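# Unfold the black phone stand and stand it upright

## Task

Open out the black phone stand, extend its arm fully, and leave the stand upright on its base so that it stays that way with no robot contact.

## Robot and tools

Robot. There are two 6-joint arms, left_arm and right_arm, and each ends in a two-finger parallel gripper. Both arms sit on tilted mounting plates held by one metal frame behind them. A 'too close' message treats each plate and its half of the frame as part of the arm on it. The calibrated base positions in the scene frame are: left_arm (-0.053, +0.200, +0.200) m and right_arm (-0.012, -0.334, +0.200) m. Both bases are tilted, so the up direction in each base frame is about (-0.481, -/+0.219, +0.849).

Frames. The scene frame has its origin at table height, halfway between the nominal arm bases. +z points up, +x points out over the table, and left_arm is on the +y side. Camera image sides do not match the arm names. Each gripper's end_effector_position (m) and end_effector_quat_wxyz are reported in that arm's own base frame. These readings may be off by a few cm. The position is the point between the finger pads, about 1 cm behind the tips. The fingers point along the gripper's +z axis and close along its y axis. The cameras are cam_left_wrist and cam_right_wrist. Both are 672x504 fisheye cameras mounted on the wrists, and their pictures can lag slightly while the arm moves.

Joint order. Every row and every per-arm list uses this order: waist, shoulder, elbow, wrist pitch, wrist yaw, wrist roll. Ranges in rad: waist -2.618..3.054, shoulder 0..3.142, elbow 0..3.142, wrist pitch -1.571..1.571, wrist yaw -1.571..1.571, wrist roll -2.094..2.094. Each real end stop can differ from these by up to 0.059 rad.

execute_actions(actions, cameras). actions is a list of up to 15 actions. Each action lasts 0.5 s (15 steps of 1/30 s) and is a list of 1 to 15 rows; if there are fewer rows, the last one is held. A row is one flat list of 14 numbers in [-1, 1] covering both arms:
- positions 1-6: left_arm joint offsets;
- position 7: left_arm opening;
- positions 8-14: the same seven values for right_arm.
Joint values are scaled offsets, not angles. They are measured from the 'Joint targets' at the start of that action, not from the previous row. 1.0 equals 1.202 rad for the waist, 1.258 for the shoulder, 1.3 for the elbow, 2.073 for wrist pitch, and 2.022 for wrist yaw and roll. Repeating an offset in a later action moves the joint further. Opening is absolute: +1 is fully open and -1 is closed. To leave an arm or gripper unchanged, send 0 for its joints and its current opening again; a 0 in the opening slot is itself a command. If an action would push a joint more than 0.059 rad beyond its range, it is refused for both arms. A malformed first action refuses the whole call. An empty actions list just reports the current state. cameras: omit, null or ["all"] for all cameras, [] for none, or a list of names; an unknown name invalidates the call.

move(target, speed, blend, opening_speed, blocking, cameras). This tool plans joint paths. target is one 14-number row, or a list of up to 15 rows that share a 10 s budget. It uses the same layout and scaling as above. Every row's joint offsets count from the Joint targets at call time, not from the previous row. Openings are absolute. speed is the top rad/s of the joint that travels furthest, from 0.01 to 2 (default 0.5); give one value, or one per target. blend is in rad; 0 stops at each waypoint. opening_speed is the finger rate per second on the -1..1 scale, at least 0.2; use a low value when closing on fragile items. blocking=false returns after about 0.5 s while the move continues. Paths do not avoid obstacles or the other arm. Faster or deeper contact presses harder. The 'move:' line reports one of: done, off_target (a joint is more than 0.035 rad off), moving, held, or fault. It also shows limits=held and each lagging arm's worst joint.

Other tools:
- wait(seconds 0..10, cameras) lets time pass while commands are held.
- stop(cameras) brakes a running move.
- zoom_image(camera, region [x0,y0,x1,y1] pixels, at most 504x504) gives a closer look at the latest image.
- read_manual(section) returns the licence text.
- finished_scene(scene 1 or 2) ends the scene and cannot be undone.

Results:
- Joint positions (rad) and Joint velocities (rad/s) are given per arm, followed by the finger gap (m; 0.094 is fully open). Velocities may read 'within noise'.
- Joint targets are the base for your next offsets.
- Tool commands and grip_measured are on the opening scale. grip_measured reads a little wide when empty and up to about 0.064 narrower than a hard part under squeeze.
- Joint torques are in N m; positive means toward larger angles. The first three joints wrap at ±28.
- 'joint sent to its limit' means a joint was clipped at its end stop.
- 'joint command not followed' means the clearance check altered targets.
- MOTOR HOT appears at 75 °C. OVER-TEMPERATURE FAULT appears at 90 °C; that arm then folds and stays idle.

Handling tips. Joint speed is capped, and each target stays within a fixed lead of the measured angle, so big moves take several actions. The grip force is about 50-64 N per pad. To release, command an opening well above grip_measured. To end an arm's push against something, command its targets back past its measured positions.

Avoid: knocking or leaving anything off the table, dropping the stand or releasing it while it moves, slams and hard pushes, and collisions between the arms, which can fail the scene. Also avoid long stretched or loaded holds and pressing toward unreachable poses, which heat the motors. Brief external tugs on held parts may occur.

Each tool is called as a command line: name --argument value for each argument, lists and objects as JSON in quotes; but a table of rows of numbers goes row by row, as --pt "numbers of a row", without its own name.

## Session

execute_actions --actions '[]'

Scene clock: 0.00 s.
left_arm: end_effector_position=(+0.3271, +0.0486, +0.3773) grip_measured=+1.000 end_effector_quat_wxyz=(+0.437, +0.098, +0.888, +0.105) | right_arm: end_effector_position=(+0.4265, +0.3587, +0.1049) grip_measured=+1.000 end_effector_quat_wxyz=(-0.238, +0.650, -0.695, -0.196)
Joint positions: left_arm=[0.159 1.24 1.674 -1.074 0.027 0.365 0.094] | right_arm=[0.551 2.343 2.124 -0.924 -0.473 -0.849 0.094]
Joint velocities: within noise
Joint torques (N m): no reading
Heat: left arm: 33 °C; right arm: 27 °C.
Joint targets: left_arm=[0.153 1.229 1.684 -1.071 0.035 0.370] | right_arm=[0.562 2.340 2.130 -0.925 -0.487 -0.855]
Tool commands: left_gripper/opening=+1.0 right_gripper/opening=+1.0
camera_calibration:
cam_left_wrist: T_world_to_cam=[[-0.0804412, -0.979344, -0.185511, 0.136572], [-0.875056, 0.158505, -0.457332, 0.493257], [0.47729, 0.125544, -0.869731, 0.28528], [0, 0, 0, 1]] pos_world=[0.306453, 0.0197519, 0.499035]
cam_right_wrist: T_world_to_cam=[[0.991616, -0.0344014, 0.124557, -0.429078], [-0.0128788, -0.985423, -0.169635, 0.414883], [0.128577, 0.166609, -0.977604, 0.106431], [0, 0, 0, 1]] pos_world=[0.417139, 0.376342, 0.22787]

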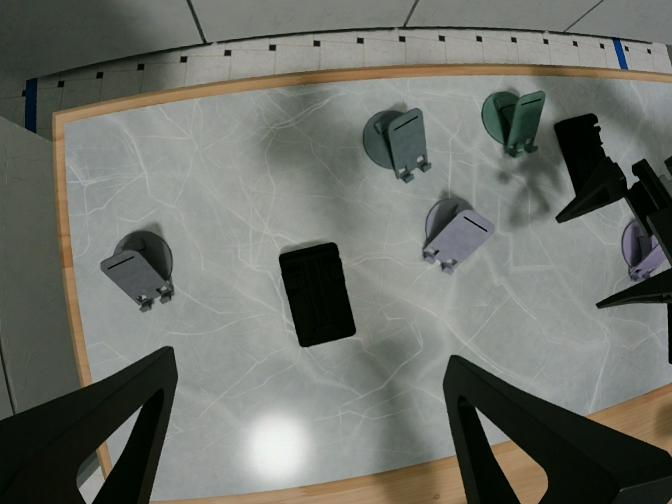

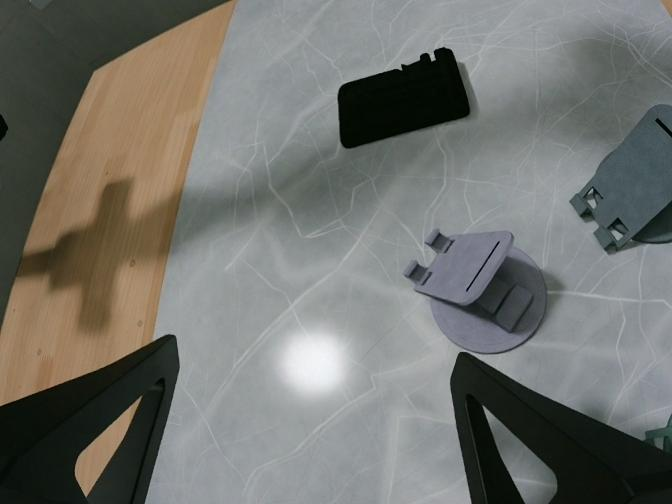

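zoom_image --camera "cam_left_wrist" --region '[250, 220, 390, 360]'

zoom_image --camera "cam_right_wrist" --region '[320, 20, 500, 160]'

zoom_image --camera "cam_left_wrist" --region '[530, 80, 672, 222]'

Scaled by 3.600 from the camera's 672x504 image, which has a finer 960x720 frame.

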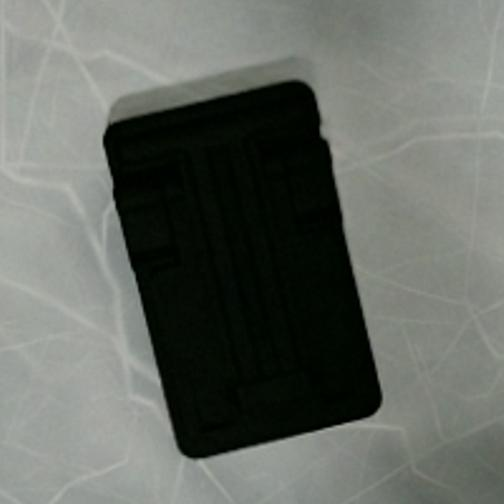

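Scaled by 2.800 from the camera's 672x504 image, which has a finer 960x720 frame.

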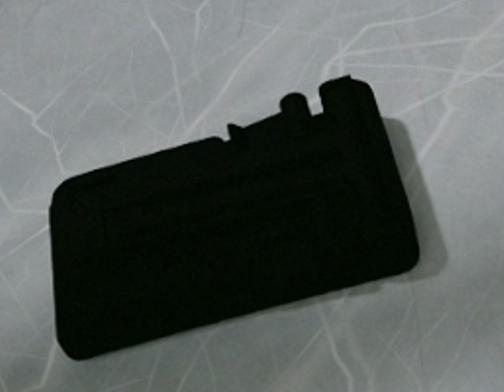

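Scaled by 3.549 from the camera's 672x504 image, which has a finer 960x720 frame.

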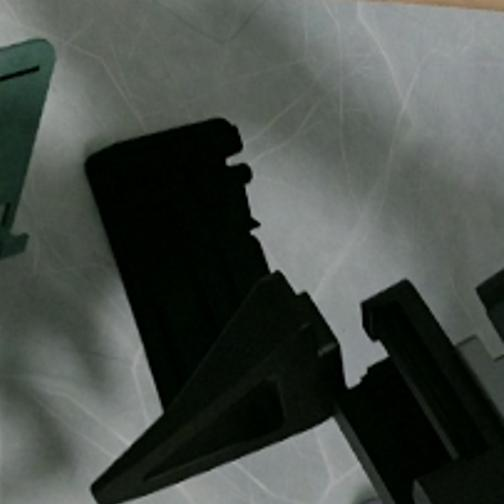

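move --target '[-0.0175,0.3506,-0.3285,0.218,-0.094,-0.1548,0.8,0,0,0,0,0,0,1]' --speed 0.5

Scene clock: 115.53 s.
left_arm: end_effector_position=(+0.4075, +0.0868, +0.1256) grip_measured=+0.802 end_effector_quat_wxyz=(+0.249, -0.056, +0.962, +0.098) | right_arm: end_effector_position=(+0.4265, +0.3587, +0.1049) grip_measured=+1.000 end_effector_quat_wxyz=(-0.238, +0.650, -0.695, -0.196)
Joint positions: left_arm=[0.145 1.662 1.254 -0.64 -0.147 0.068 0.085] | right_arm=[0.551 2.343 2.124 -0.924 -0.473 -0.849 0.094]
Joint velocities: within noise
Joint torques (N m): left_arm=[-1.99 -8.39 5.68 0.24 -0.16 -0.08] | right_arm=[6.63 -11.49 6.39 0.26 -0.64 -0.03]
Heat: left arm: 35 °C; right arm: 33 °C.
Joint targets: left_arm=[0.132 1.670 1.257 -0.619 -0.155 0.057] | right_arm=[0.562 2.340 2.130 -0.925 -0.487 -0.855]
move: done
camera_calibration:
cam_left_wrist: T_world_to_cam=[[0.194372, -0.977662, -0.0799768, 0.00841673], [-0.977048, -0.185714, -0.104339, 0.469534], [0.0871552, 0.0984217, -0.991321, 0.199783], [0, 0, 0, 1]] pos_world=[0.43971, 0.075765, 0.247713]
cam_right_wrist: T_world_to_cam=[[0.991616, -0.0344014, 0.124557, -0.429078], [-0.0128788, -0.985423, -0.169635, 0.414883], [0.128577, 0.166609, -0.977604, 0.106431], [0, 0, 0, 1]] pos_world=[0.417139, 0.376342, 0.22787]

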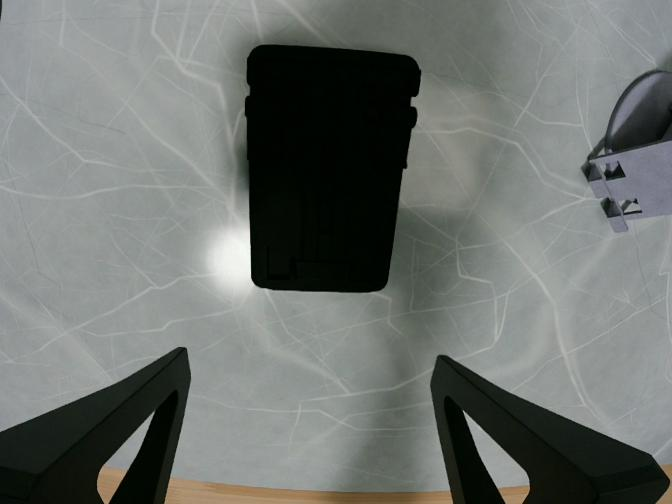

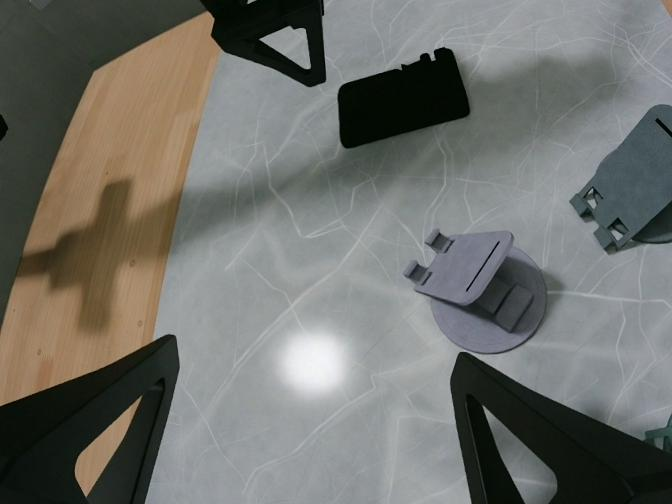

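zoom_image --camera "cam_left_wrist" --region '[210, 20, 450, 310]'

Scaled by 1.738 from the camera's 672x504 image, which has a finer 960x720 frame.

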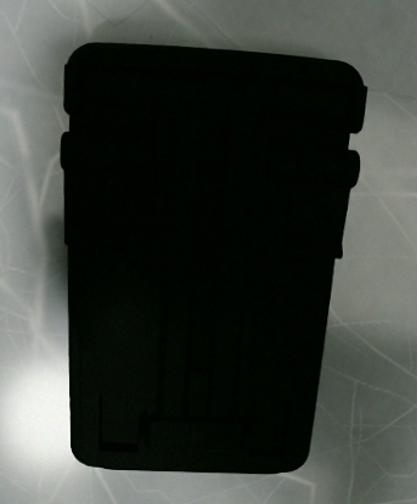

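move --target '[0.0175,0.0811,-0.0012,0.0564,0.0035,0.0045,0.8,0,0,0,0,0,0,1]' --speed 0.2

zoom_image --camera "cam_left_wrist" --region '[180, 60, 480, 380]'

zoom_image --camera "cam_right_wrist" --region '[240, 0, 500, 200]'

Scene clock: 194.03 s.
left_arm: end_effector_position=(+0.4307, +0.0946, +0.1040) grip_measured=+0.802 end_effector_quat_wxyz=(+0.262, -0.062, +0.958, +0.101) | right_arm: end_effector_position=(+0.4265, +0.3587, +0.1049) grip_measured=+1.000 end_effector_quat_wxyz=(-0.238, +0.650, -0.695, -0.196)
Joint positions: left_arm=[0.154 1.751 1.254 -0.523 -0.148 0.066 0.085] | right_arm=[0.551 2.343 2.124 -0.924 -0.473 -0.849 0.094]
Joint velocities: within noise
Joint torques (N m): left_arm=[-0.92 -7.76 5.2 0.29 -0.08 0.03] | right_arm=[6.63 -11.49 6.39 0.26 -0.64 -0.03]
Heat: left arm: 36 °C; right arm: 35 °C.
Joint targets: left_arm=[0.153 1.772 1.256 -0.503 -0.148 0.066] | right_arm=[0.562 2.340 2.130 -0.925 -0.487 -0.855]
move: done
camera_calibration:
cam_left_wrist: T_world_to_cam=[[0.207579, -0.97502, -0.079036, 0.00372376], [-0.971649, -0.196163, -0.131977, 0.492945], [0.113176, 0.104191, -0.988097, 0.163499], [0, 0, 0, 1]] pos_world=[0.459692, 0.0832933, 0.226905]
cam_right_wrist: T_world_to_cam=[[0.991616, -0.0344014, 0.124557, -0.429078], [-0.0128788, -0.985423, -0.169635, 0.414883], [0.128577, 0.166609, -0.977604, 0.106431], [0, 0, 0, 1]] pos_world=[0.417139, 0.376342, 0.22787]

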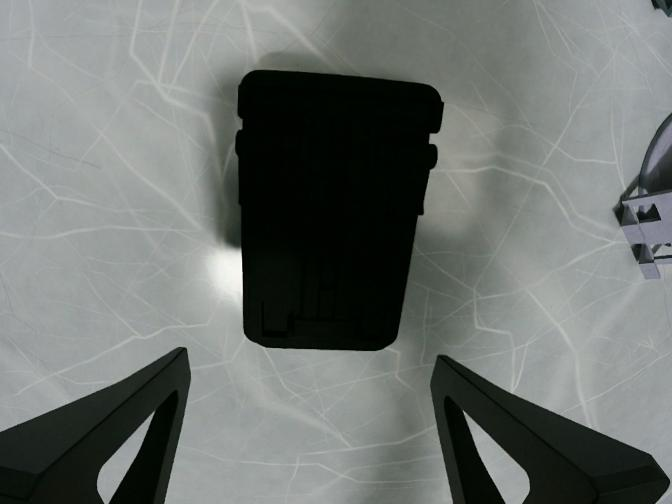

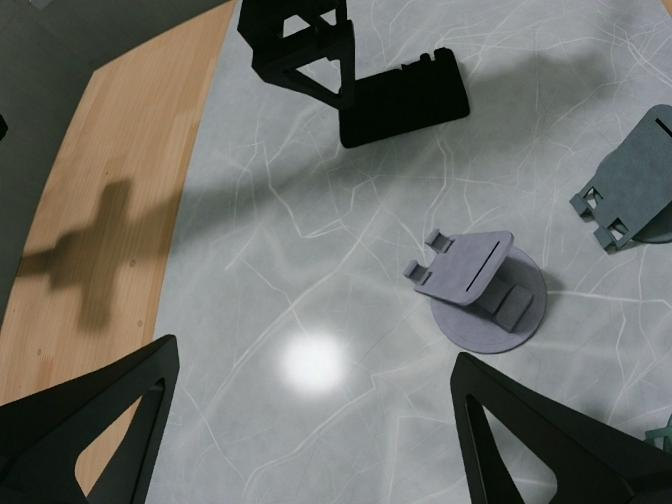

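Scaled by 1.575 from the camera's 672x504 image, which has a finer 960x720 frame.

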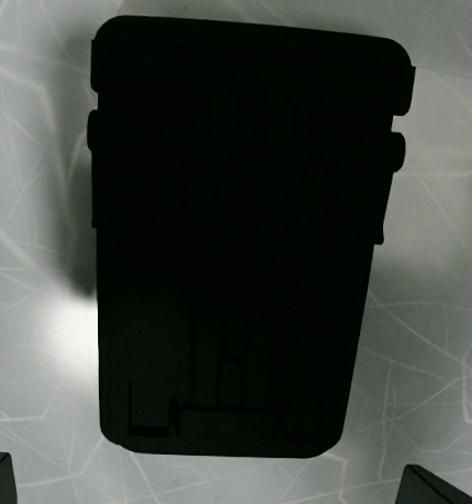

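Scaled by 1.938 from the camera's 672x504 image, which has a finer 960x720 frame.

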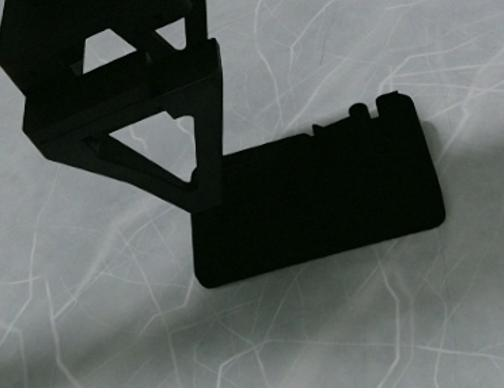

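move --target '[0.005,0.0477,0.0046,0.0222,0.0037,0.004,0.8,0,0,0,0,0,0,1]' --speed 0.12 --cameras '["cam_left_wrist"]'

zoom_image --camera "cam_left_wrist" --region '[160, 180, 460, 460]'

Scene clock: 224.17 s.
left_arm: end_effector_position=(+0.4385, +0.0979, +0.0852) grip_measured=+0.802 end_effector_quat_wxyz=(+0.255, -0.064, +0.959, +0.101) | right_arm: end_effector_position=(+0.4265, +0.3587, +0.1049) grip_measured=+1.000 end_effector_quat_wxyz=(-0.238, +0.650, -0.695, -0.196)
Joint positions: left_arm=[0.159 1.809 1.254 -0.477 -0.148 0.066 0.085] | right_arm=[0.551 2.343 2.124 -0.924 -0.473 -0.849 0.094]
Joint velocities: within noise
Joint torques (N m): left_arm=[-0.9 -7.79 5.46 0.25 0.01 0.05] | right_arm=[6.63 -11.49 6.39 0.26 -0.64 -0.03]
Heat: left arm: 36 °C; right arm: 36 °C.
Joint targets: left_arm=[0.159 1.832 1.262 -0.457 -0.141 0.074] | right_arm=[0.562 2.340 2.130 -0.925 -0.487 -0.855]
move: done
camera_calibration:
cam_left_wrist: T_world_to_cam=[[0.211102, -0.974209, -0.0797092, 0.00226697], [-0.972262, -0.200877, -0.119815, 0.498338], [0.100713, 0.102791, -0.989591, 0.149364], [0, 0, 0, 1]] pos_world=[0.468994, 0.08696, 0.207698]
Images, in order (width x height): cam_left_wrist 672x504.

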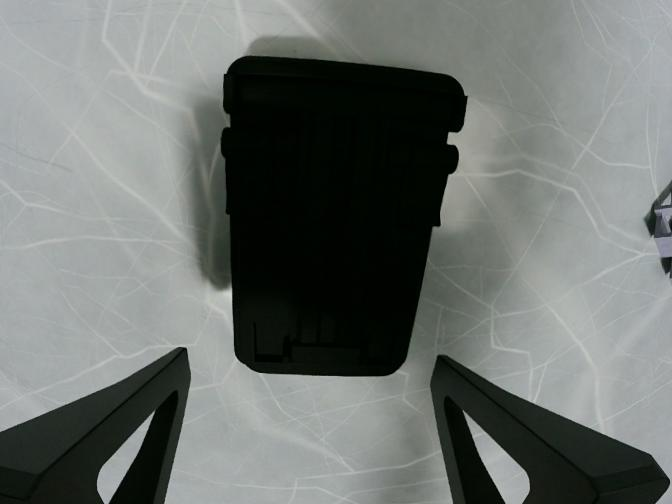

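Scaled by 1.680 from the camera's 672x504 image, which has a finer 960x720 frame.

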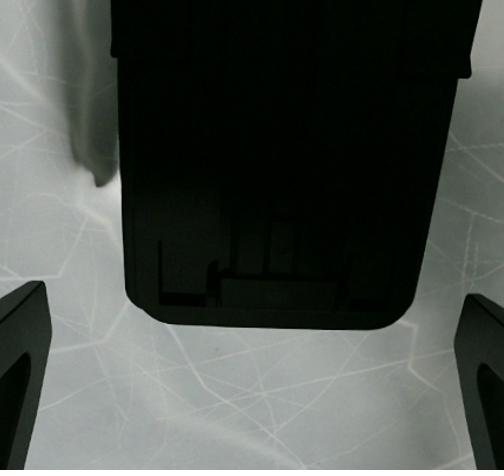

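move --target '[-0.0033,0.0318,0.02,0.0096,0.0035,0.002,0.8,0,0,0,0,0,0,1]' --speed 0.12 --cameras '["cam_left_wrist"]'

zoom_image --camera "cam_left_wrist" --region '[160, 180, 460, 460]'

Scene clock: 256.27 s.
left_arm: end_effector_position=(+0.4448, +0.0989, +0.0756) grip_measured=+0.802 end_effector_quat_wxyz=(+0.252, -0.063, +0.960, +0.101) | right_arm: end_effector_position=(+0.4265, +0.3587, +0.1049) grip_measured=+1.000 end_effector_quat_wxyz=(-0.238, +0.650, -0.695, -0.196)
Joint positions: left_arm=[0.159 1.848 1.266 -0.457 -0.148 0.069 0.085] | right_arm=[0.551 2.343 2.124 -0.924 -0.473 -0.849 0.094]
Joint velocities: within noise
Joint torques (N m): left_arm=[-1.29 -7.79 6.65 0.25 0.09 0.06] | right_arm=[6.63 -11.51 6.38 0.26 -0.64 -0.03]
Heat: left arm: 38 °C; right arm: 37 °C.
Joint targets: left_arm=[0.155 1.872 1.288 -0.437 -0.134 0.078] | right_arm=[0.562 2.340 2.130 -0.925 -0.487 -0.855]
move: done
camera_calibration:
cam_left_wrist: T_world_to_cam=[[0.208014, -0.974716, -0.0815973, 0.00272393], [-0.97357, -0.198281, -0.113344, 0.503339], [0.0942991, 0.103018, -0.990199, 0.142027], [0, 0, 0, 1]] pos_world=[0.476076, 0.0878264, 0.197907]
Images, in order (width x height): cam_left_wrist 672x504.

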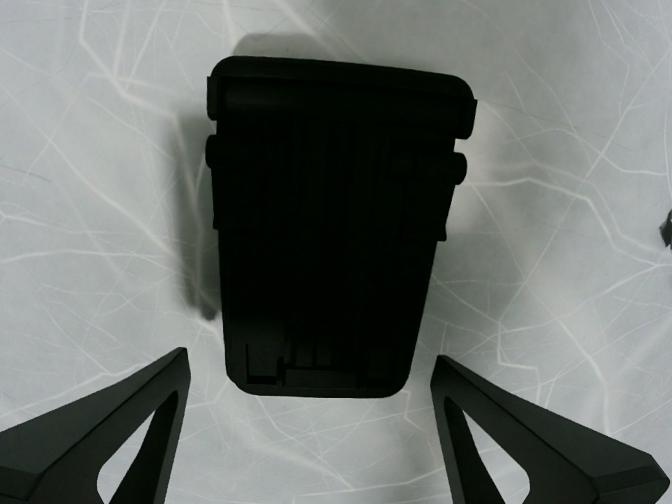

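Scaled by 1.680 from the camera's 672x504 image, which has a finer 960x720 frame.

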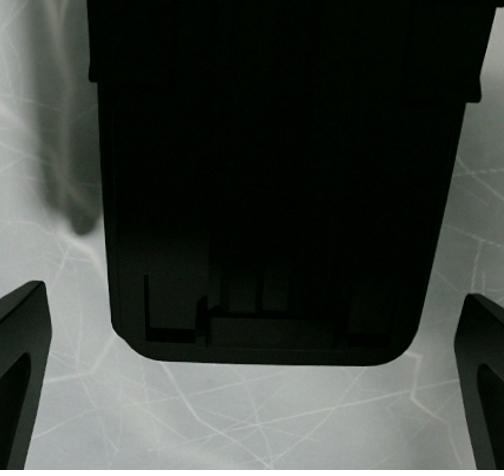

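move --target '[-0.0083,0.0155,0.0105,0.0024,0.0015,0,0.8,0,0,0,0,0,0,1]' --speed 0.06 --cameras '["cam_left_wrist"]'

zoom_image --camera "cam_left_wrist" --region '[160, 240, 480, 440]'

Scene clock: 270.13 s.
left_arm: end_effector_position=(+0.4487, +0.0990, +0.0725) grip_measured=+0.802 end_effector_quat_wxyz=(+0.252, -0.062, +0.961, +0.099) | right_arm: end_effector_position=(+0.4265, +0.3587, +0.1049) grip_measured=+1.000 end_effector_quat_wxyz=(-0.238, +0.650, -0.695, -0.196)
Joint positions: left_arm=[0.159 1.866 1.278 -0.452 -0.145 0.069 0.085] | right_arm=[0.551 2.343 2.124 -0.924 -0.473 -0.849 0.094]
Joint velocities: within noise
Joint torques (N m): left_arm=[-2.25 -7.8 6.68 0.25 0.09 0.06] | right_arm=[6.63 -11.49 6.39 0.26 -0.64 -0.03]
Heat: left arm: 37 °C; right arm: 37 °C.
Joint targets: left_arm=[0.145 1.892 1.301 -0.432 -0.130 0.078] | right_arm=[0.562 2.340 2.130 -0.925 -0.487 -0.855]
move: done
camera_calibration:
cam_left_wrist: T_world_to_cam=[[0.206411, -0.975268, -0.0790415, 0.00232479], [-0.974, -0.197089, -0.111712, 0.506748], [0.0933711, 0.100045, -0.990592, 0.139333], [0, 0, 0, 1]] pos_world=[0.480084, 0.0882021, 0.194816]
Images, in order (width x height): cam_left_wrist 672x504.

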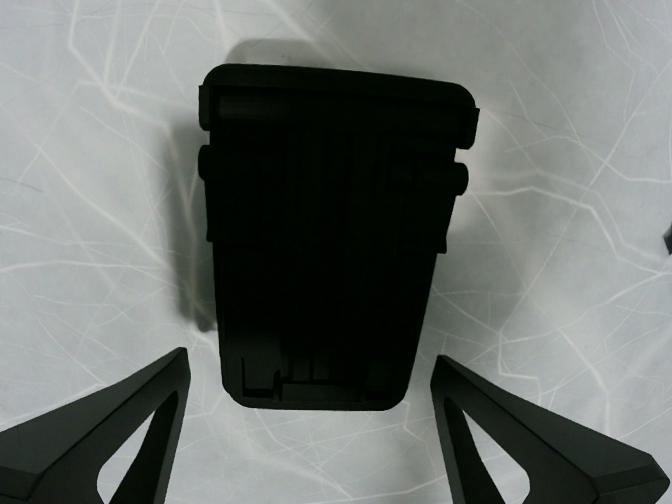

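Scaled by 1.575 from the camera's 672x504 image, which has a finer 960x720 frame.

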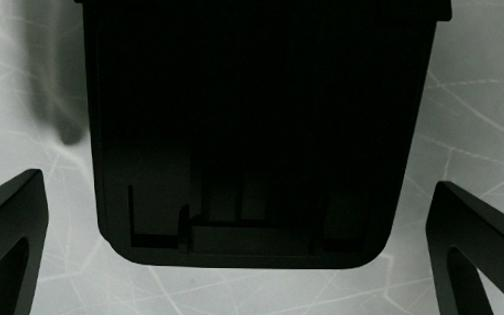

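move --target '[0,0.0057,0.0007,0.003,0,0,0.8,0,0,0,0,0,0,1]' --speed 0.06 --cameras '[]'

move --target '[0,0.0057,0.0007,0.003,0,0,0.8,0,0,0,0,0,0,1]' --speed 0.06 --cameras '["cam_left_wrist"]'

zoom_image --camera "cam_left_wrist" --region '[160, 240, 480, 440]'

Scene clock: 277.13 s.
left_arm: end_effector_position=(+0.4496, +0.0991, +0.0699) grip_measured=+0.802 end_effector_quat_wxyz=(+0.251, -0.062, +0.961, +0.099) | right_arm: end_effector_position=(+0.4265, +0.3587, +0.1049) grip_measured=+1.000 end_effector_quat_wxyz=(-0.238, +0.650, -0.695, -0.196)
Joint positions: left_arm=[0.159 1.874 1.278 -0.446 -0.145 0.069 0.085] | right_arm=[0.551 2.343 2.124 -0.924 -0.473 -0.849 0.094]
Joint velocities: within noise
Joint torques (N m): left_arm=[-2.25 -7.84 6.74 0.25 0.1 0.06] | right_arm=[6.63 -11.49 6.38 0.26 -0.64 -0.03]
Heat: left arm: 38 °C; right arm: 37 °C.
Joint targets: left_arm=[0.145 1.899 1.302 -0.425 -0.130 0.078] | right_arm=[0.562 2.340 2.130 -0.925 -0.487 -0.855]
move: done
No camera images: "cameras" was empty.

Scene clock: 277.87 s.
left_arm: end_effector_position=(+0.4514, +0.0994, +0.0684) grip_measured=+0.802 end_effector_quat_wxyz=(+0.252, -0.062, +0.961, +0.099) | right_arm: end_effector_position=(+0.4265, +0.3587, +0.1049) grip_measured=+1.000 end_effector_quat_wxyz=(-0.238, +0.650, -0.695, -0.196)
Joint positions: left_arm=[0.159 1.881 1.281 -0.44 -0.145 0.069 0.085] | right_arm=[0.551 2.343 2.124 -0.924 -0.473 -0.849 0.094]
Joint velocities: within noise
Joint torques (N m): left_arm=[-2.26 -7.84 6.56 0.25 0.1 0.06] | right_arm=[6.61 -11.49 6.39 0.26 -0.64 -0.03]
Heat: left arm: 38 °C; right arm: 37 °C.
Joint targets: left_arm=[0.145 1.906 1.303 -0.419 -0.130 0.078] | right_arm=[0.562 2.340 2.130 -0.925 -0.487 -0.855]
move: done
camera_calibration:
cam_left_wrist: T_world_to_cam=[[0.206411, -0.975268, -0.0790415, 0.00186135], [-0.974, -0.197089, -0.111712, 0.509062], [0.0933711, 0.100045, -0.990592, 0.134958], [0, 0, 0, 1]] pos_world=[0.482841, 0.0886437, 0.190704]
Images, in order (width x height): cam_left_wrist 672x504.

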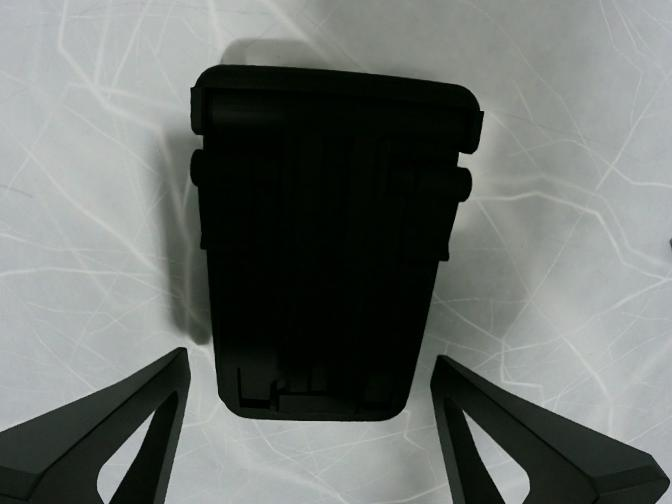

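Scaled by 1.575 from the camera's 672x504 image, which has a finer 960x720 frame.

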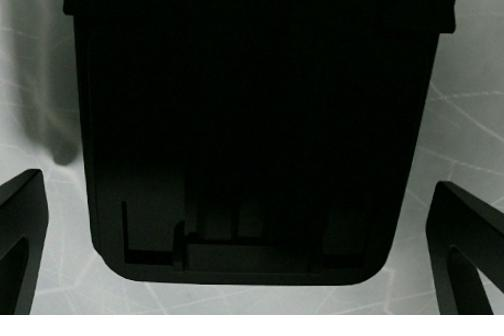

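move --target '[0,0.0038,0.0005,0.002,0,0,0.8,0,0,0,0,0,0,1]' --speed 0.06 --cameras '[]'

move --target '[0,0.0038,0.0005,0.002,0,0,0.8,0,0,0,0,0,0,1]' --speed 0.06 --cameras '[]'

move --target '[0,0.0038,0.0005,0.002,0,0,0.8,0,0,0,0,0,0,1]' --speed 0.06 --cameras '["cam_left_wrist","cam_right_wrist"]'

Scene clock: 287.43 s.
left_arm: end_effector_position=(+0.4524, +0.0996, +0.0690) grip_measured=+0.802 end_effector_quat_wxyz=(+0.254, -0.062, +0.960, +0.099) | right_arm: end_effector_position=(+0.4265, +0.3587, +0.1049) grip_measured=+1.000 end_effector_quat_wxyz=(-0.238, +0.650, -0.695, -0.196)
Joint positions: left_arm=[0.159 1.881 1.281 -0.436 -0.145 0.069 0.085] | right_arm=[0.551 2.343 2.124 -0.924 -0.473 -0.849 0.094]
Joint velocities: within noise
Joint torques (N m): left_arm=[-2.26 -7.5 6.63 0.26 0.09 0.06] | right_arm=[6.63 -11.51 6.39 0.26 -0.64 -0.03]
Heat: left arm: 37 °C; right arm: 37 °C.
Joint targets: left_arm=[0.145 1.911 1.304 -0.415 -0.130 0.078] | right_arm=[0.562 2.340 2.130 -0.925 -0.487 -0.855]
move: done
No camera images: "cameras" was empty.

Scene clock: 288.13 s.
left_arm: end_effector_position=(+0.4530, +0.0997, +0.0661) grip_measured=+0.802 end_effector_quat_wxyz=(+0.253, -0.062, +0.960, +0.099) | right_arm: end_effector_position=(+0.4265, +0.3587, +0.1049) grip_measured=+1.000 end_effector_quat_wxyz=(-0.238, +0.650, -0.695, -0.196)
Joint positions: left_arm=[0.159 1.889 1.281 -0.431 -0.145 0.069 0.085] | right_arm=[0.551 2.343 2.124 -0.924 -0.473 -0.849 0.094]
Joint velocities: within noise
Joint torques (N m): left_arm=[-2.28 -7.8 6.64 0.25 0.1 0.06] | right_arm=[6.63 -11.49 6.39 0.26 -0.64 -0.03]
Heat: left arm: 37 °C; right arm: 37 °C.
Joint targets: left_arm=[0.145 1.916 1.305 -0.411 -0.130 0.078] | right_arm=[0.562 2.340 2.130 -0.925 -0.487 -0.855]
move: done
No camera images: "cameras" was empty.

Scene clock: 288.90 s.
left_arm: end_effector_position=(+0.4541, +0.0998, +0.0645) grip_measured=+0.802 end_effector_quat_wxyz=(+0.253, -0.062, +0.960, +0.099) | right_arm: end_effector_position=(+0.4265, +0.3587, +0.1049) grip_measured=+1.000 end_effector_quat_wxyz=(-0.238, +0.650, -0.695, -0.196)
Joint positions: left_arm=[0.159 1.895 1.283 -0.426 -0.145 0.069 0.085] | right_arm=[0.551 2.343 2.124 -0.924 -0.473 -0.849 0.094]
Joint velocities: within noise
Joint torques (N m): left_arm=[-2.28 -7.86 6.5 0.25 0.1 0.06] | right_arm=[6.63 -11.49 6.39 0.26 -0.64 -0.04]
Heat: left arm: 37 °C; right arm: 37 °C.
Joint targets: left_arm=[0.145 1.921 1.305 -0.407 -0.130 0.078] | right_arm=[0.562 2.340 2.130 -0.925 -0.487 -0.855]
move: done
camera_calibration:
cam_left_wrist: T_world_to_cam=[[0.20653, -0.975249, -0.0789654, 0.00136403], [-0.97383, -0.197061, -0.113235, 0.511313], [0.0948714, 0.100285, -0.990425, 0.130151], [0, 0, 0, 1]] pos_world=[0.485303, 0.0890381, 0.186912]
cam_right_wrist: T_world_to_cam=[[0.991616, -0.0344014, 0.124557, -0.429078], [-0.0128788, -0.985423, -0.169635, 0.414883], [0.128577, 0.166609, -0.977604, 0.106431], [0, 0, 0, 1]] pos_world=[0.417139, 0.376342, 0.22787]

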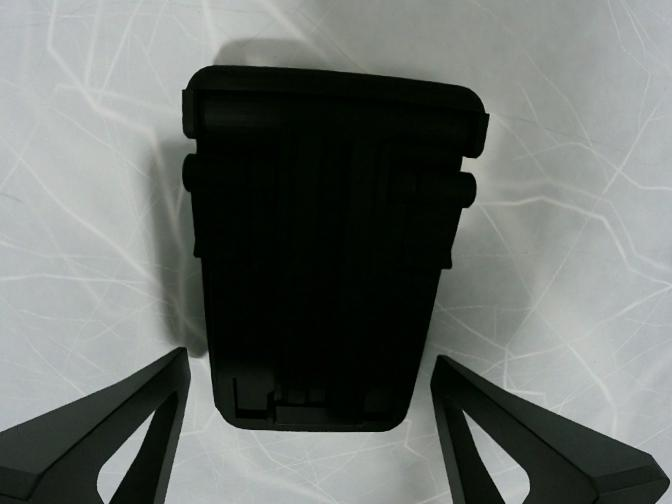

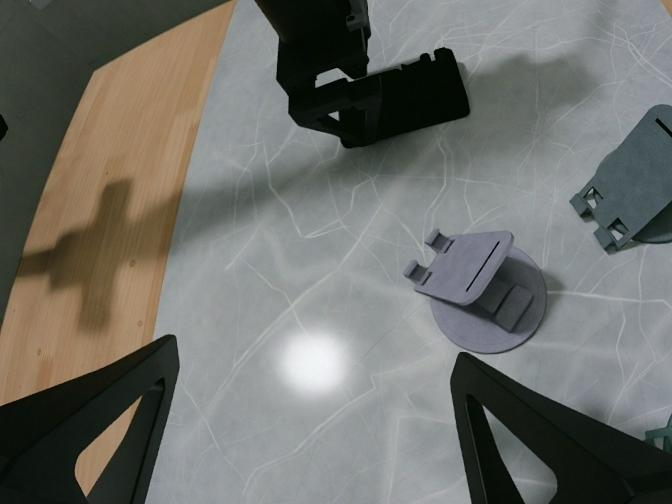

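zoom_image --camera "cam_right_wrist" --region '[270, 40, 480, 180]'

zoom_image --camera "cam_left_wrist" --region '[140, 240, 480, 450]'

Scaled by 2.400 from the camera's 672x504 image, which has a finer 960x720 frame.

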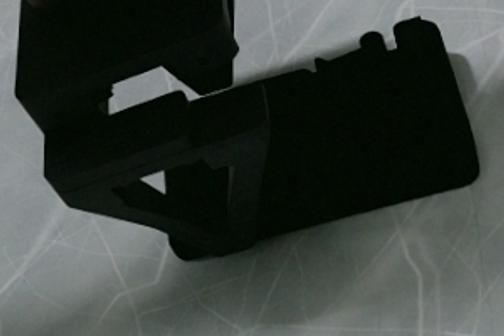

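Scaled by 1.482 from the camera's 672x504 image, which has a finer 960x720 frame.

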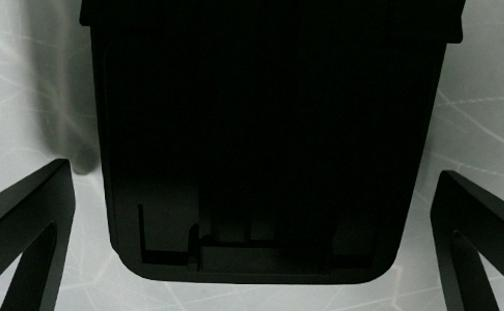

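move --target '[0,0.0038,0.0005,0.002,0,0,0.8,0,0,0,0,0,0,1]' --speed 0.06 --cameras '[]'

move --target '[0,0.0038,0.0005,0.002,0,0,0.8,0,0,0,0,0,0,1]' --speed 0.06 --cameras '[]'

Scene clock: 302.00 s.
left_arm: end_effector_position=(+0.4547, +0.0999, +0.0649) grip_measured=+0.802 end_effector_quat_wxyz=(+0.254, -0.062, +0.960, +0.099) | right_arm: end_effector_position=(+0.4265, +0.3587, +0.1049) grip_measured=+1.000 end_effector_quat_wxyz=(-0.238, +0.650, -0.695, -0.196)
Joint positions: left_arm=[0.159 1.895 1.283 -0.423 -0.145 0.069 0.085] | right_arm=[0.551 2.343 2.124 -0.924 -0.473 -0.849 0.094]
Joint velocities: within noise
Joint torques (N m): left_arm=[-2.29 -7.51 6.56 0.27 0.1 0.05] | right_arm=[6.63 -11.49 6.39 0.27 -0.64 -0.04]
Heat: left arm: 38 °C; right arm: 37 °C.
Joint targets: left_arm=[0.145 1.925 1.306 -0.403 -0.130 0.078] | right_arm=[0.562 2.340 2.130 -0.925 -0.487 -0.855]
move: done
No camera images: "cameras" was empty.

Scene clock: 302.70 s.
left_arm: end_effector_position=(+0.4552, +0.1000, +0.0614) grip_measured=+0.802 end_effector_quat_wxyz=(+0.252, -0.062, +0.961, +0.099) | right_arm: end_effector_position=(+0.4265, +0.3587, +0.1049) grip_measured=+1.000 end_effector_quat_wxyz=(-0.238, +0.650, -0.695, -0.196)
Joint positions: left_arm=[0.159 1.904 1.283 -0.419 -0.145 0.069 0.085] | right_arm=[0.551 2.343 2.124 -0.924 -0.473 -0.849 0.094]
Joint velocities: within noise
Joint torques (N m): left_arm=[-2.29 -7.82 6.57 0.25 0.1 0.06] | right_arm=[6.63 -11.49 6.39 0.26 -0.64 -0.03]
Heat: left arm: 38 °C; right arm: 37 °C.
Joint targets: left_arm=[0.145 1.930 1.307 -0.398 -0.130 0.078] | right_arm=[0.562 2.340 2.130 -0.925 -0.487 -0.855]
move: done
No camera images: "cameras" was empty.

move --target '[0,0.0038,0.0005,0.002,0,0,0.8,0,0,0,0,0,0,1]' --speed 0.06 --cameras '[]'

move --target '[0,0.0038,0.0005,0.002,0,0,0.8,0,0,0,0,0,0,1]' --speed 0.06 --cameras '["cam_left_wrist"]'

Scene clock: 309.93 s.
left_arm: end_effector_position=(+0.4568, +0.1003, +0.0610) grip_measured=+0.802 end_effector_quat_wxyz=(+0.253, -0.062, +0.960, +0.099) | right_arm: end_effector_position=(+0.4265, +0.3587, +0.1049) grip_measured=+1.000 end_effector_quat_wxyz=(-0.238, +0.650, -0.695, -0.196)
Joint positions: left_arm=[0.159 1.909 1.286 -0.414 -0.145 0.069 0.085] | right_arm=[0.551 2.343 2.124 -0.924 -0.473 -0.849 0.094]
Joint velocities: within noise
Joint torques (N m): left_arm=[-2.29 -7.87 6.42 0.24 0.1 0.06] | right_arm=[6.63 -11.49 6.38 0.26 -0.64 -0.04]
Heat: left arm: 37 °C; right arm: 38 °C.
Joint targets: left_arm=[0.145 1.935 1.307 -0.394 -0.130 0.078] | right_arm=[0.562 2.340 2.130 -0.925 -0.487 -0.855]
move: done
No camera images: "cameras" was empty.

Scene clock: 310.63 s.
left_arm: end_effector_position=(+0.4574, +0.1004, +0.0614) grip_measured=+0.802 end_effector_quat_wxyz=(+0.255, -0.062, +0.960, +0.099) | right_arm: end_effector_position=(+0.4265, +0.3587, +0.1049) grip_measured=+1.000 end_effector_quat_wxyz=(-0.238, +0.650, -0.695, -0.196)
Joint positions: left_arm=[0.159 1.909 1.286 -0.411 -0.145 0.069 0.085] | right_arm=[0.551 2.343 2.124 -0.924 -0.473 -0.849 0.094]
Joint velocities: within noise
Joint torques (N m): left_arm=[-2.29 -7.53 6.5 0.25 0.09 0.05] | right_arm=[6.63 -11.49 6.38 0.26 -0.64 -0.03]
Heat: left arm: 37 °C; right arm: 38 °C.
Joint targets: left_arm=[0.145 1.940 1.308 -0.390 -0.130 0.078] | right_arm=[0.562 2.340 2.130 -0.925 -0.487 -0.855]
move: done
camera_calibration:
cam_left_wrist: T_world_to_cam=[[0.206889, -0.975191, -0.0787359, 0.000763222], [-0.973305, -0.196977, -0.117802, 0.514392], [0.0993708, 0.101006, -0.989911, 0.124518], [0, 0, 0, 1]] pos_world=[0.488129, 0.0894907, 0.183918]
Images, in order (width x height): cam_left_wrist 672x504.

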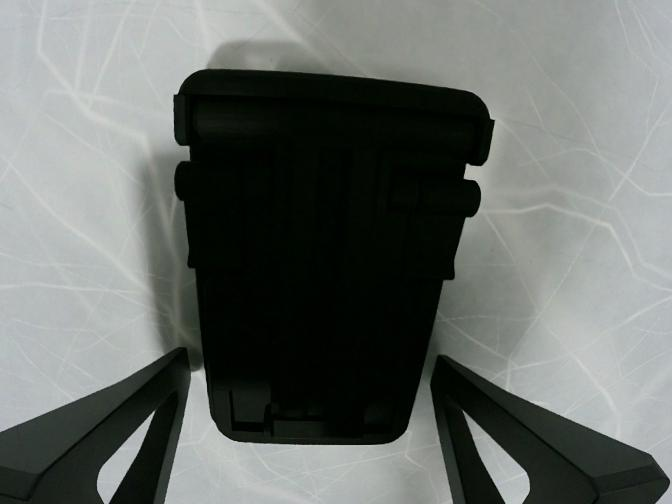

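move --target '[0,0.0038,0.0005,0.002,0,0,0.8,0,0,0,0,0,0,1]' --speed 0.06 --cameras '[]'

move --target '[0,0.0038,0.0005,0.002,0,0,0.8,0,0,0,0,0,0,1]' --speed 0.06 --cameras '["cam_left_wrist"]'

Scene clock: 317.17 s.
left_arm: end_effector_position=(+0.4585, +0.1006, +0.0598) grip_measured=+0.802 end_effector_quat_wxyz=(+0.255, -0.062, +0.960, +0.100) | right_arm: end_effector_position=(+0.4265, +0.3587, +0.1049) grip_measured=+1.000 end_effector_quat_wxyz=(-0.238, +0.650, -0.695, -0.196)
Joint positions: left_arm=[0.159 1.915 1.287 -0.406 -0.145 0.071 0.085] | right_arm=[0.551 2.343 2.124 -0.924 -0.473 -0.849 0.094]
Joint velocities: within noise
Joint torques (N m): left_arm=[-2.25 -7.58 6.42 0.26 0.1 0.05] | right_arm=[6.63 -11.49 6.38 0.26 -0.64 -0.03]
Heat: left arm: 37 °C; right arm: 38 °C.
Joint targets: left_arm=[0.145 1.944 1.309 -0.386 -0.130 0.078] | right_arm=[0.562 2.340 2.130 -0.925 -0.487 -0.855]
move: done
No camera images: "cameras" was empty.

Scene clock: 317.87 s.
left_arm: end_effector_position=(+0.4585, +0.1006, +0.0598) grip_measured=+0.802 end_effector_quat_wxyz=(+0.255, -0.062, +0.960, +0.099) | right_arm: end_effector_position=(+0.4265, +0.3587, +0.1049) grip_measured=+1.000 end_effector_quat_wxyz=(-0.238, +0.650, -0.695, -0.196)
Joint positions: left_arm=[0.159 1.915 1.287 -0.406 -0.145 0.069 0.085] | right_arm=[0.551 2.343 2.124 -0.924 -0.473 -0.849 0.094]
Joint velocities: within noise
Joint torques (N m): left_arm=[-2.24 -7.32 6.42 0.29 0.09 0.05] | right_arm=[6.61 -11.49 6.39 0.26 -0.64 -0.04]
Heat: left arm: 37 °C; right arm: 38 °C.
Joint targets: left_arm=[0.145 1.949 1.309 -0.382 -0.130 0.078] | right_arm=[0.562 2.340 2.130 -0.925 -0.487 -0.855]
move: done
camera_calibration:
cam_left_wrist: T_world_to_cam=[[0.206889, -0.975191, -0.0787359, 0.000581266], [-0.973305, -0.196977, -0.117802, 0.515283], [0.0993708, 0.101006, -0.989911, 0.122792], [0, 0, 0, 1]] pos_world=[0.489206, 0.0896632, 0.182301]
Images, in order (width x height): cam_left_wrist 672x504.

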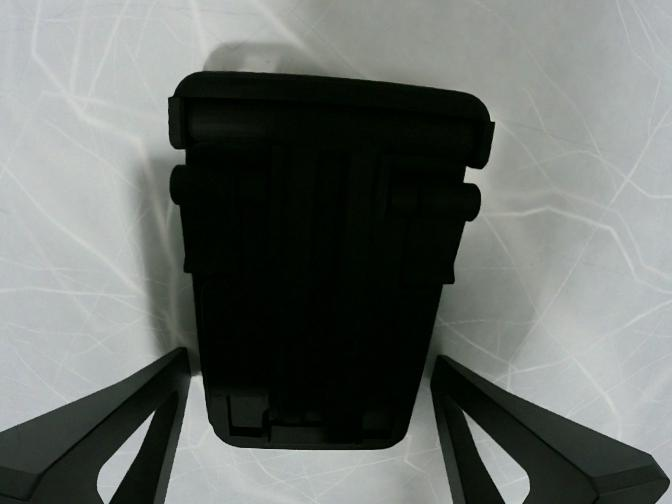

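move --target '[0,-0.0509,-0.003,-0.0256,0,0,0.8,0,0,0,0,0,0,1]' --speed 0.06 --cameras '[]'

Scene clock: 328.17 s.
left_arm: end_effector_position=(+0.4561, +0.1002, +0.0586) grip_measured=+0.802 end_effector_quat_wxyz=(+0.248, -0.058, +0.962, +0.100) | right_arm: end_effector_position=(+0.4265, +0.3587, +0.1049) grip_measured=+1.000 end_effector_quat_wxyz=(-0.238, +0.650, -0.695, -0.196)
Joint positions: left_arm=[0.159 1.915 1.289 -0.42 -0.145 0.078 0.085] | right_arm=[0.551 2.343 2.124 -0.924 -0.473 -0.849 0.094]
Joint velocities: within noise
Joint torques (N m): left_arm=[-2.25 -12.16 5.94 -0.07 0.1 0.04] | right_arm=[6.63 -11.49 6.38 0.26 -0.64 -0.03]
Heat: left arm: 37 °C; right arm: 38 °C.
Joint targets: left_arm=[0.145 1.885 1.305 -0.435 -0.130 0.078] | right_arm=[0.562 2.340 2.130 -0.925 -0.487 -0.855]
move: done
No camera images: "cameras" was empty.

move --target '[0,-0.0231,0,-0.0029,0,0,0.8,0,0,0,0,0,0,1]' --speed 0.06 --cameras '["cam_left_wrist"]'

Scene clock: 334.33 s.
left_arm: end_effector_position=(+0.4549, +0.1000, +0.0655) grip_measured=+0.802 end_effector_quat_wxyz=(+0.252, -0.058, +0.961, +0.100) | right_arm: end_effector_position=(+0.4265, +0.3587, +0.1049) grip_measured=+1.000 end_effector_quat_wxyz=(-0.238, +0.650, -0.695, -0.196)
Joint positions: left_arm=[0.159 1.897 1.289 -0.431 -0.145 0.078 0.085] | right_arm=[0.551 2.343 2.124 -0.924 -0.473 -0.849 0.094]
Joint velocities: within noise
Joint torques (N m): left_arm=[-2.21 -12.97 6.04 -0.01 0.1 0.04] | right_arm=[6.63 -11.49 6.38 0.26 -0.64 -0.03]
Heat: left arm: 39 °C; right arm: 38 °C.
Joint targets: left_arm=[0.145 1.856 1.305 -0.441 -0.130 0.078] | right_arm=[0.562 2.340 2.130 -0.925 -0.487 -0.855]
move: off_target (left_arm); left_arm: the shoulder is farthest, 0.041 rad from its target
camera_calibration:
cam_left_wrist: T_world_to_cam=[[0.198705, -0.976485, -0.0836264, 0.00538754], [-0.975575, -0.188921, -0.112082, 0.512123], [0.0936477, 0.103855, -0.990174, 0.13119], [0, 0, 0, 1]] pos_world=[0.486259, 0.0883871, 0.187752]
Images, in order (width x height): cam_left_wrist 672x504.

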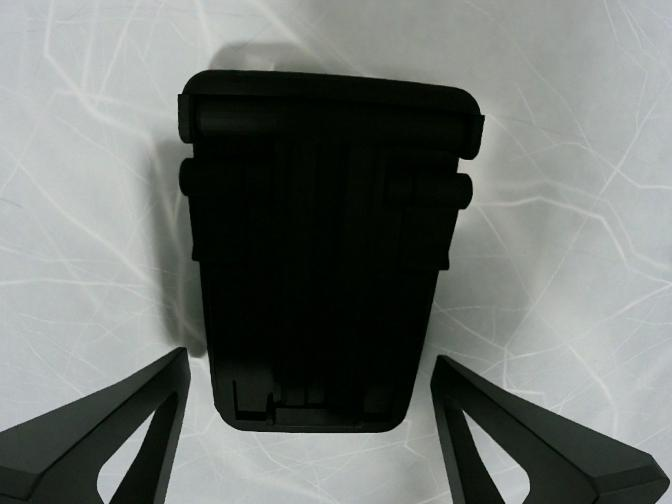

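move --target '[0,-0.006,0,-0.003,0,0,0.8,0,0,0,0,0,0,1]' --speed 0.06 --cameras '[]'

Scene clock: 338.87 s.
left_arm: end_effector_position=(+0.4539, +0.0998, +0.0675) grip_measured=+0.802 end_effector_quat_wxyz=(+0.252, -0.058, +0.961, +0.100) | right_arm: end_effector_position=(+0.4265, +0.3587, +0.1049) grip_measured=+1.000 end_effector_quat_wxyz=(-0.238, +0.650, -0.695, -0.196)
Joint positions: left_arm=[0.159 1.891 1.289 -0.437 -0.145 0.078 0.085] | right_arm=[0.551 2.343 2.124 -0.924 -0.473 -0.849 0.094]
Joint velocities: within noise
Joint torques (N m): left_arm=[-2.21 -13.09 6.06 -0.01 0.09 0.04] | right_arm=[6.63 -11.51 6.38 0.26 -0.64 -0.04]
Heat: left arm: 39 °C; right arm: 38 °C.
Joint targets: left_arm=[0.145 1.849 1.305 -0.447 -0.130 0.078] | right_arm=[0.562 2.340 2.130 -0.925 -0.487 -0.855]
move: off_target (left_arm); left_arm: the shoulder is farthest, 0.042 rad from its target
No camera images: "cameras" was empty.

move --target '[0,0,0,0,0,0,0.28,0,0,0,0,0,0,1]' --opening_speed 0.2 --cameras '["cam_left_wrist"]'

zoom_image --camera "cam_left_wrist" --region '[170, 300, 460, 470]'

Scene clock: 346.60 s.
left_arm: end_effector_position=(+0.4537, +0.0990, +0.0672) grip_measured=+0.331 end_effector_quat_wxyz=(+0.252, -0.057, +0.961, +0.098) | right_arm: end_effector_position=(+0.4265, +0.3587, +0.1049) grip_measured=+1.000 end_effector_quat_wxyz=(-0.238, +0.650, -0.695, -0.196)
Joint positions: left_arm=[0.159 1.891 1.289 -0.439 -0.14 0.078 0.063] | right_arm=[0.551 2.343 2.124 -0.924 -0.473 -0.849 0.094]
Joint velocities: within noise
Joint torques (N m): left_arm=[-2.22 -13.11 6.06 -0.01 0.09 0.04] | right_arm=[6.63 -11.49 6.38 0.26 -0.65 -0.03]
Heat: left arm: 40 °C; right arm: 38 °C.
Joint targets: left_arm=[0.145 1.849 1.305 -0.447 -0.130 0.078] | right_arm=[0.562 2.340 2.130 -0.925 -0.487 -0.855]
move: off_target (left_arm); left_arm: the shoulder is farthest, 0.042 rad from its target
camera_calibration:
cam_left_wrist: T_world_to_cam=[[0.196355, -0.977285, -0.0797375, 0.00565536], [-0.976112, -0.187109, -0.110434, 0.510995], [0.0930061, 0.0995171, -0.99068, 0.133804], [0, 0, 0, 1]] pos_world=[0.485233, 0.0878228, 0.189439]
Images, in order (width x height): cam_left_wrist 672x504.

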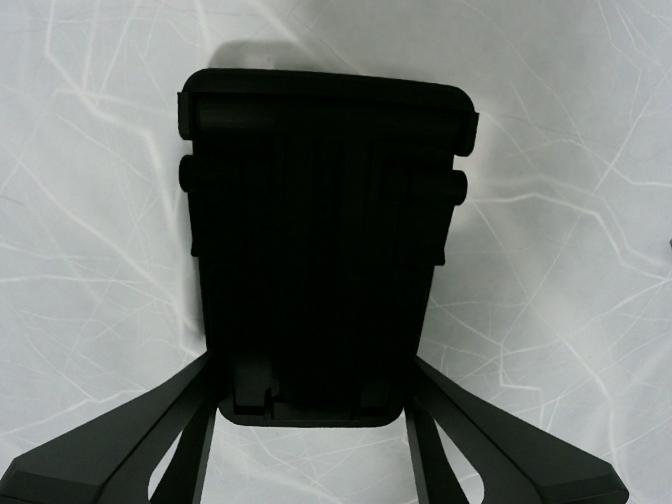

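Scaled by 1.738 from the camera's 672x504 image, which has a finer 960x720 frame.

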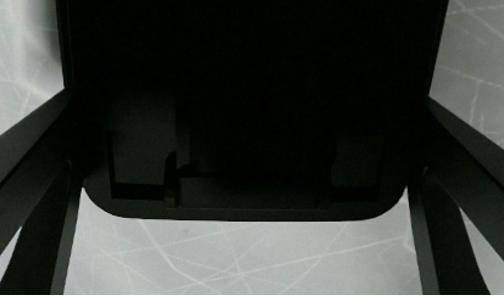

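move --target '[0,0,0,0,0,0,0.15,0,0,0,0,0,0,1]' --opening_speed 0.3 --cameras '[]'

Scene clock: 350.57 s.
left_arm: end_effector_position=(+0.4537, +0.0990, +0.0672) grip_measured=+0.330 end_effector_quat_wxyz=(+0.252, -0.057, +0.961, +0.098) | right_arm: end_effector_position=(+0.4265, +0.3587, +0.1049) grip_measured=+1.000 end_effector_quat_wxyz=(-0.238, +0.650, -0.695, -0.196)
Joint positions: left_arm=[0.159 1.891 1.289 -0.439 -0.14 0.078 0.062] | right_arm=[0.551 2.343 2.124 -0.924 -0.473 -0.849 0.094]
Joint velocities: within noise
Joint torques (N m): left_arm=[-2.21 -13.09 6.06 -0.01 0.09 0.04] | right_arm=[6.63 -11.51 6.39 0.26 -0.64 -0.03]
Heat: left arm: 40 °C; right arm: 38 °C.
Joint targets: left_arm=[0.145 1.849 1.305 -0.447 -0.130 0.078] | right_arm=[0.562 2.340 2.130 -0.925 -0.487 -0.855]
move: off_target (left_arm); left_arm: the shoulder is farthest, 0.042 rad from its target
No camera images: "cameras" was empty.

move --target '[-0.079,-0.3331,0.1577,-0.315,-0.0346,-0.0485,0.15,-0.381,-0.4134,-0.706,0.3497,-0.407,0.5366,0]' --speed 0.4

Scene clock: 431.43 s.
left_arm: end_effector_position=(+0.3498, +0.0575, +0.2282) grip_measured=+0.330 end_effector_quat_wxyz=(+0.239, -0.059, +0.964, +0.100) | right_arm: end_effector_position=(+0.3851, +0.2139, +0.1852) grip_measured=+0.002 end_effector_quat_wxyz=(+0.183, -0.162, +0.762, +0.599)
Joint positions: left_arm=[0.064 1.469 1.482 -1.094 -0.193 -0.011 0.062] | right_arm=[0.106 1.851 1.221 -0.225 -1.282 0.231 0.047]
Joint velocities: within noise
Joint torques (N m): left_arm=[-1.95 -11.38 9.02 -0.04 -0.16 -0.09] | right_arm=[2.4 -11.51 3.89 0.65 -0.95 0]
Heat: left arm: 42 °C; right arm: 41 °C.
Joint targets: left_arm=[0.050 1.430 1.510 -1.100 -0.200 -0.020] | right_arm=[0.104 1.820 1.212 -0.200 -1.310 0.230]
move: off_target (left_arm); left_arm: the shoulder is farthest, 0.039 rad from its target
camera_calibration:
cam_left_wrist: T_world_to_cam=[[0.201051, -0.975926, -0.0845409, -0.00222045], [-0.977266, -0.193897, -0.0857618, 0.414686], [0.0673049, 0.0998614, -0.992722, 0.316611], [0, 0, 0, 1]] pos_world=[0.384395, 0.0466223, 0.349683]
cam_right_wrist: T_world_to_cam=[[0.536645, -0.270113, -0.799407, -0.00627565], [-0.800166, -0.463636, -0.380495, 0.515921], [-0.267858, 0.843849, -0.464943, 0.127286], [0, 0, 0, 1]] pos_world=[0.450285, 0.130094, 0.250469]

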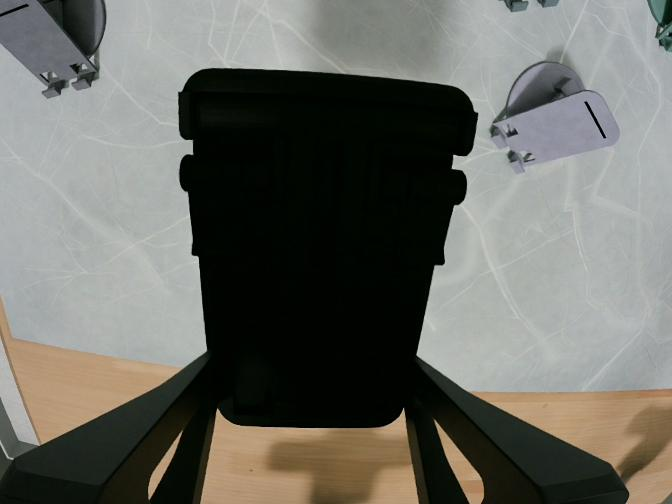

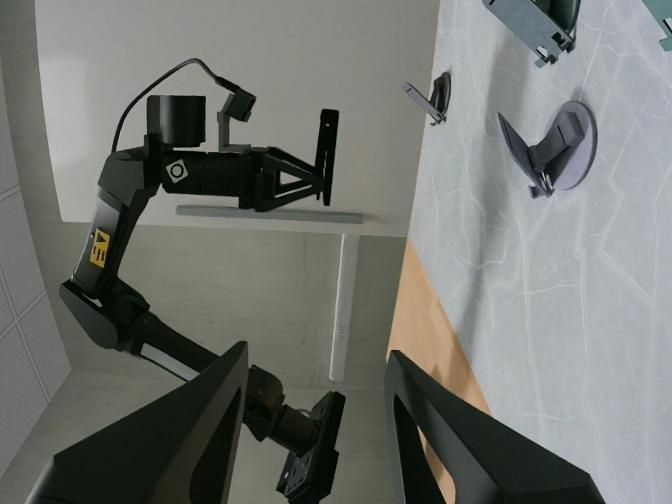

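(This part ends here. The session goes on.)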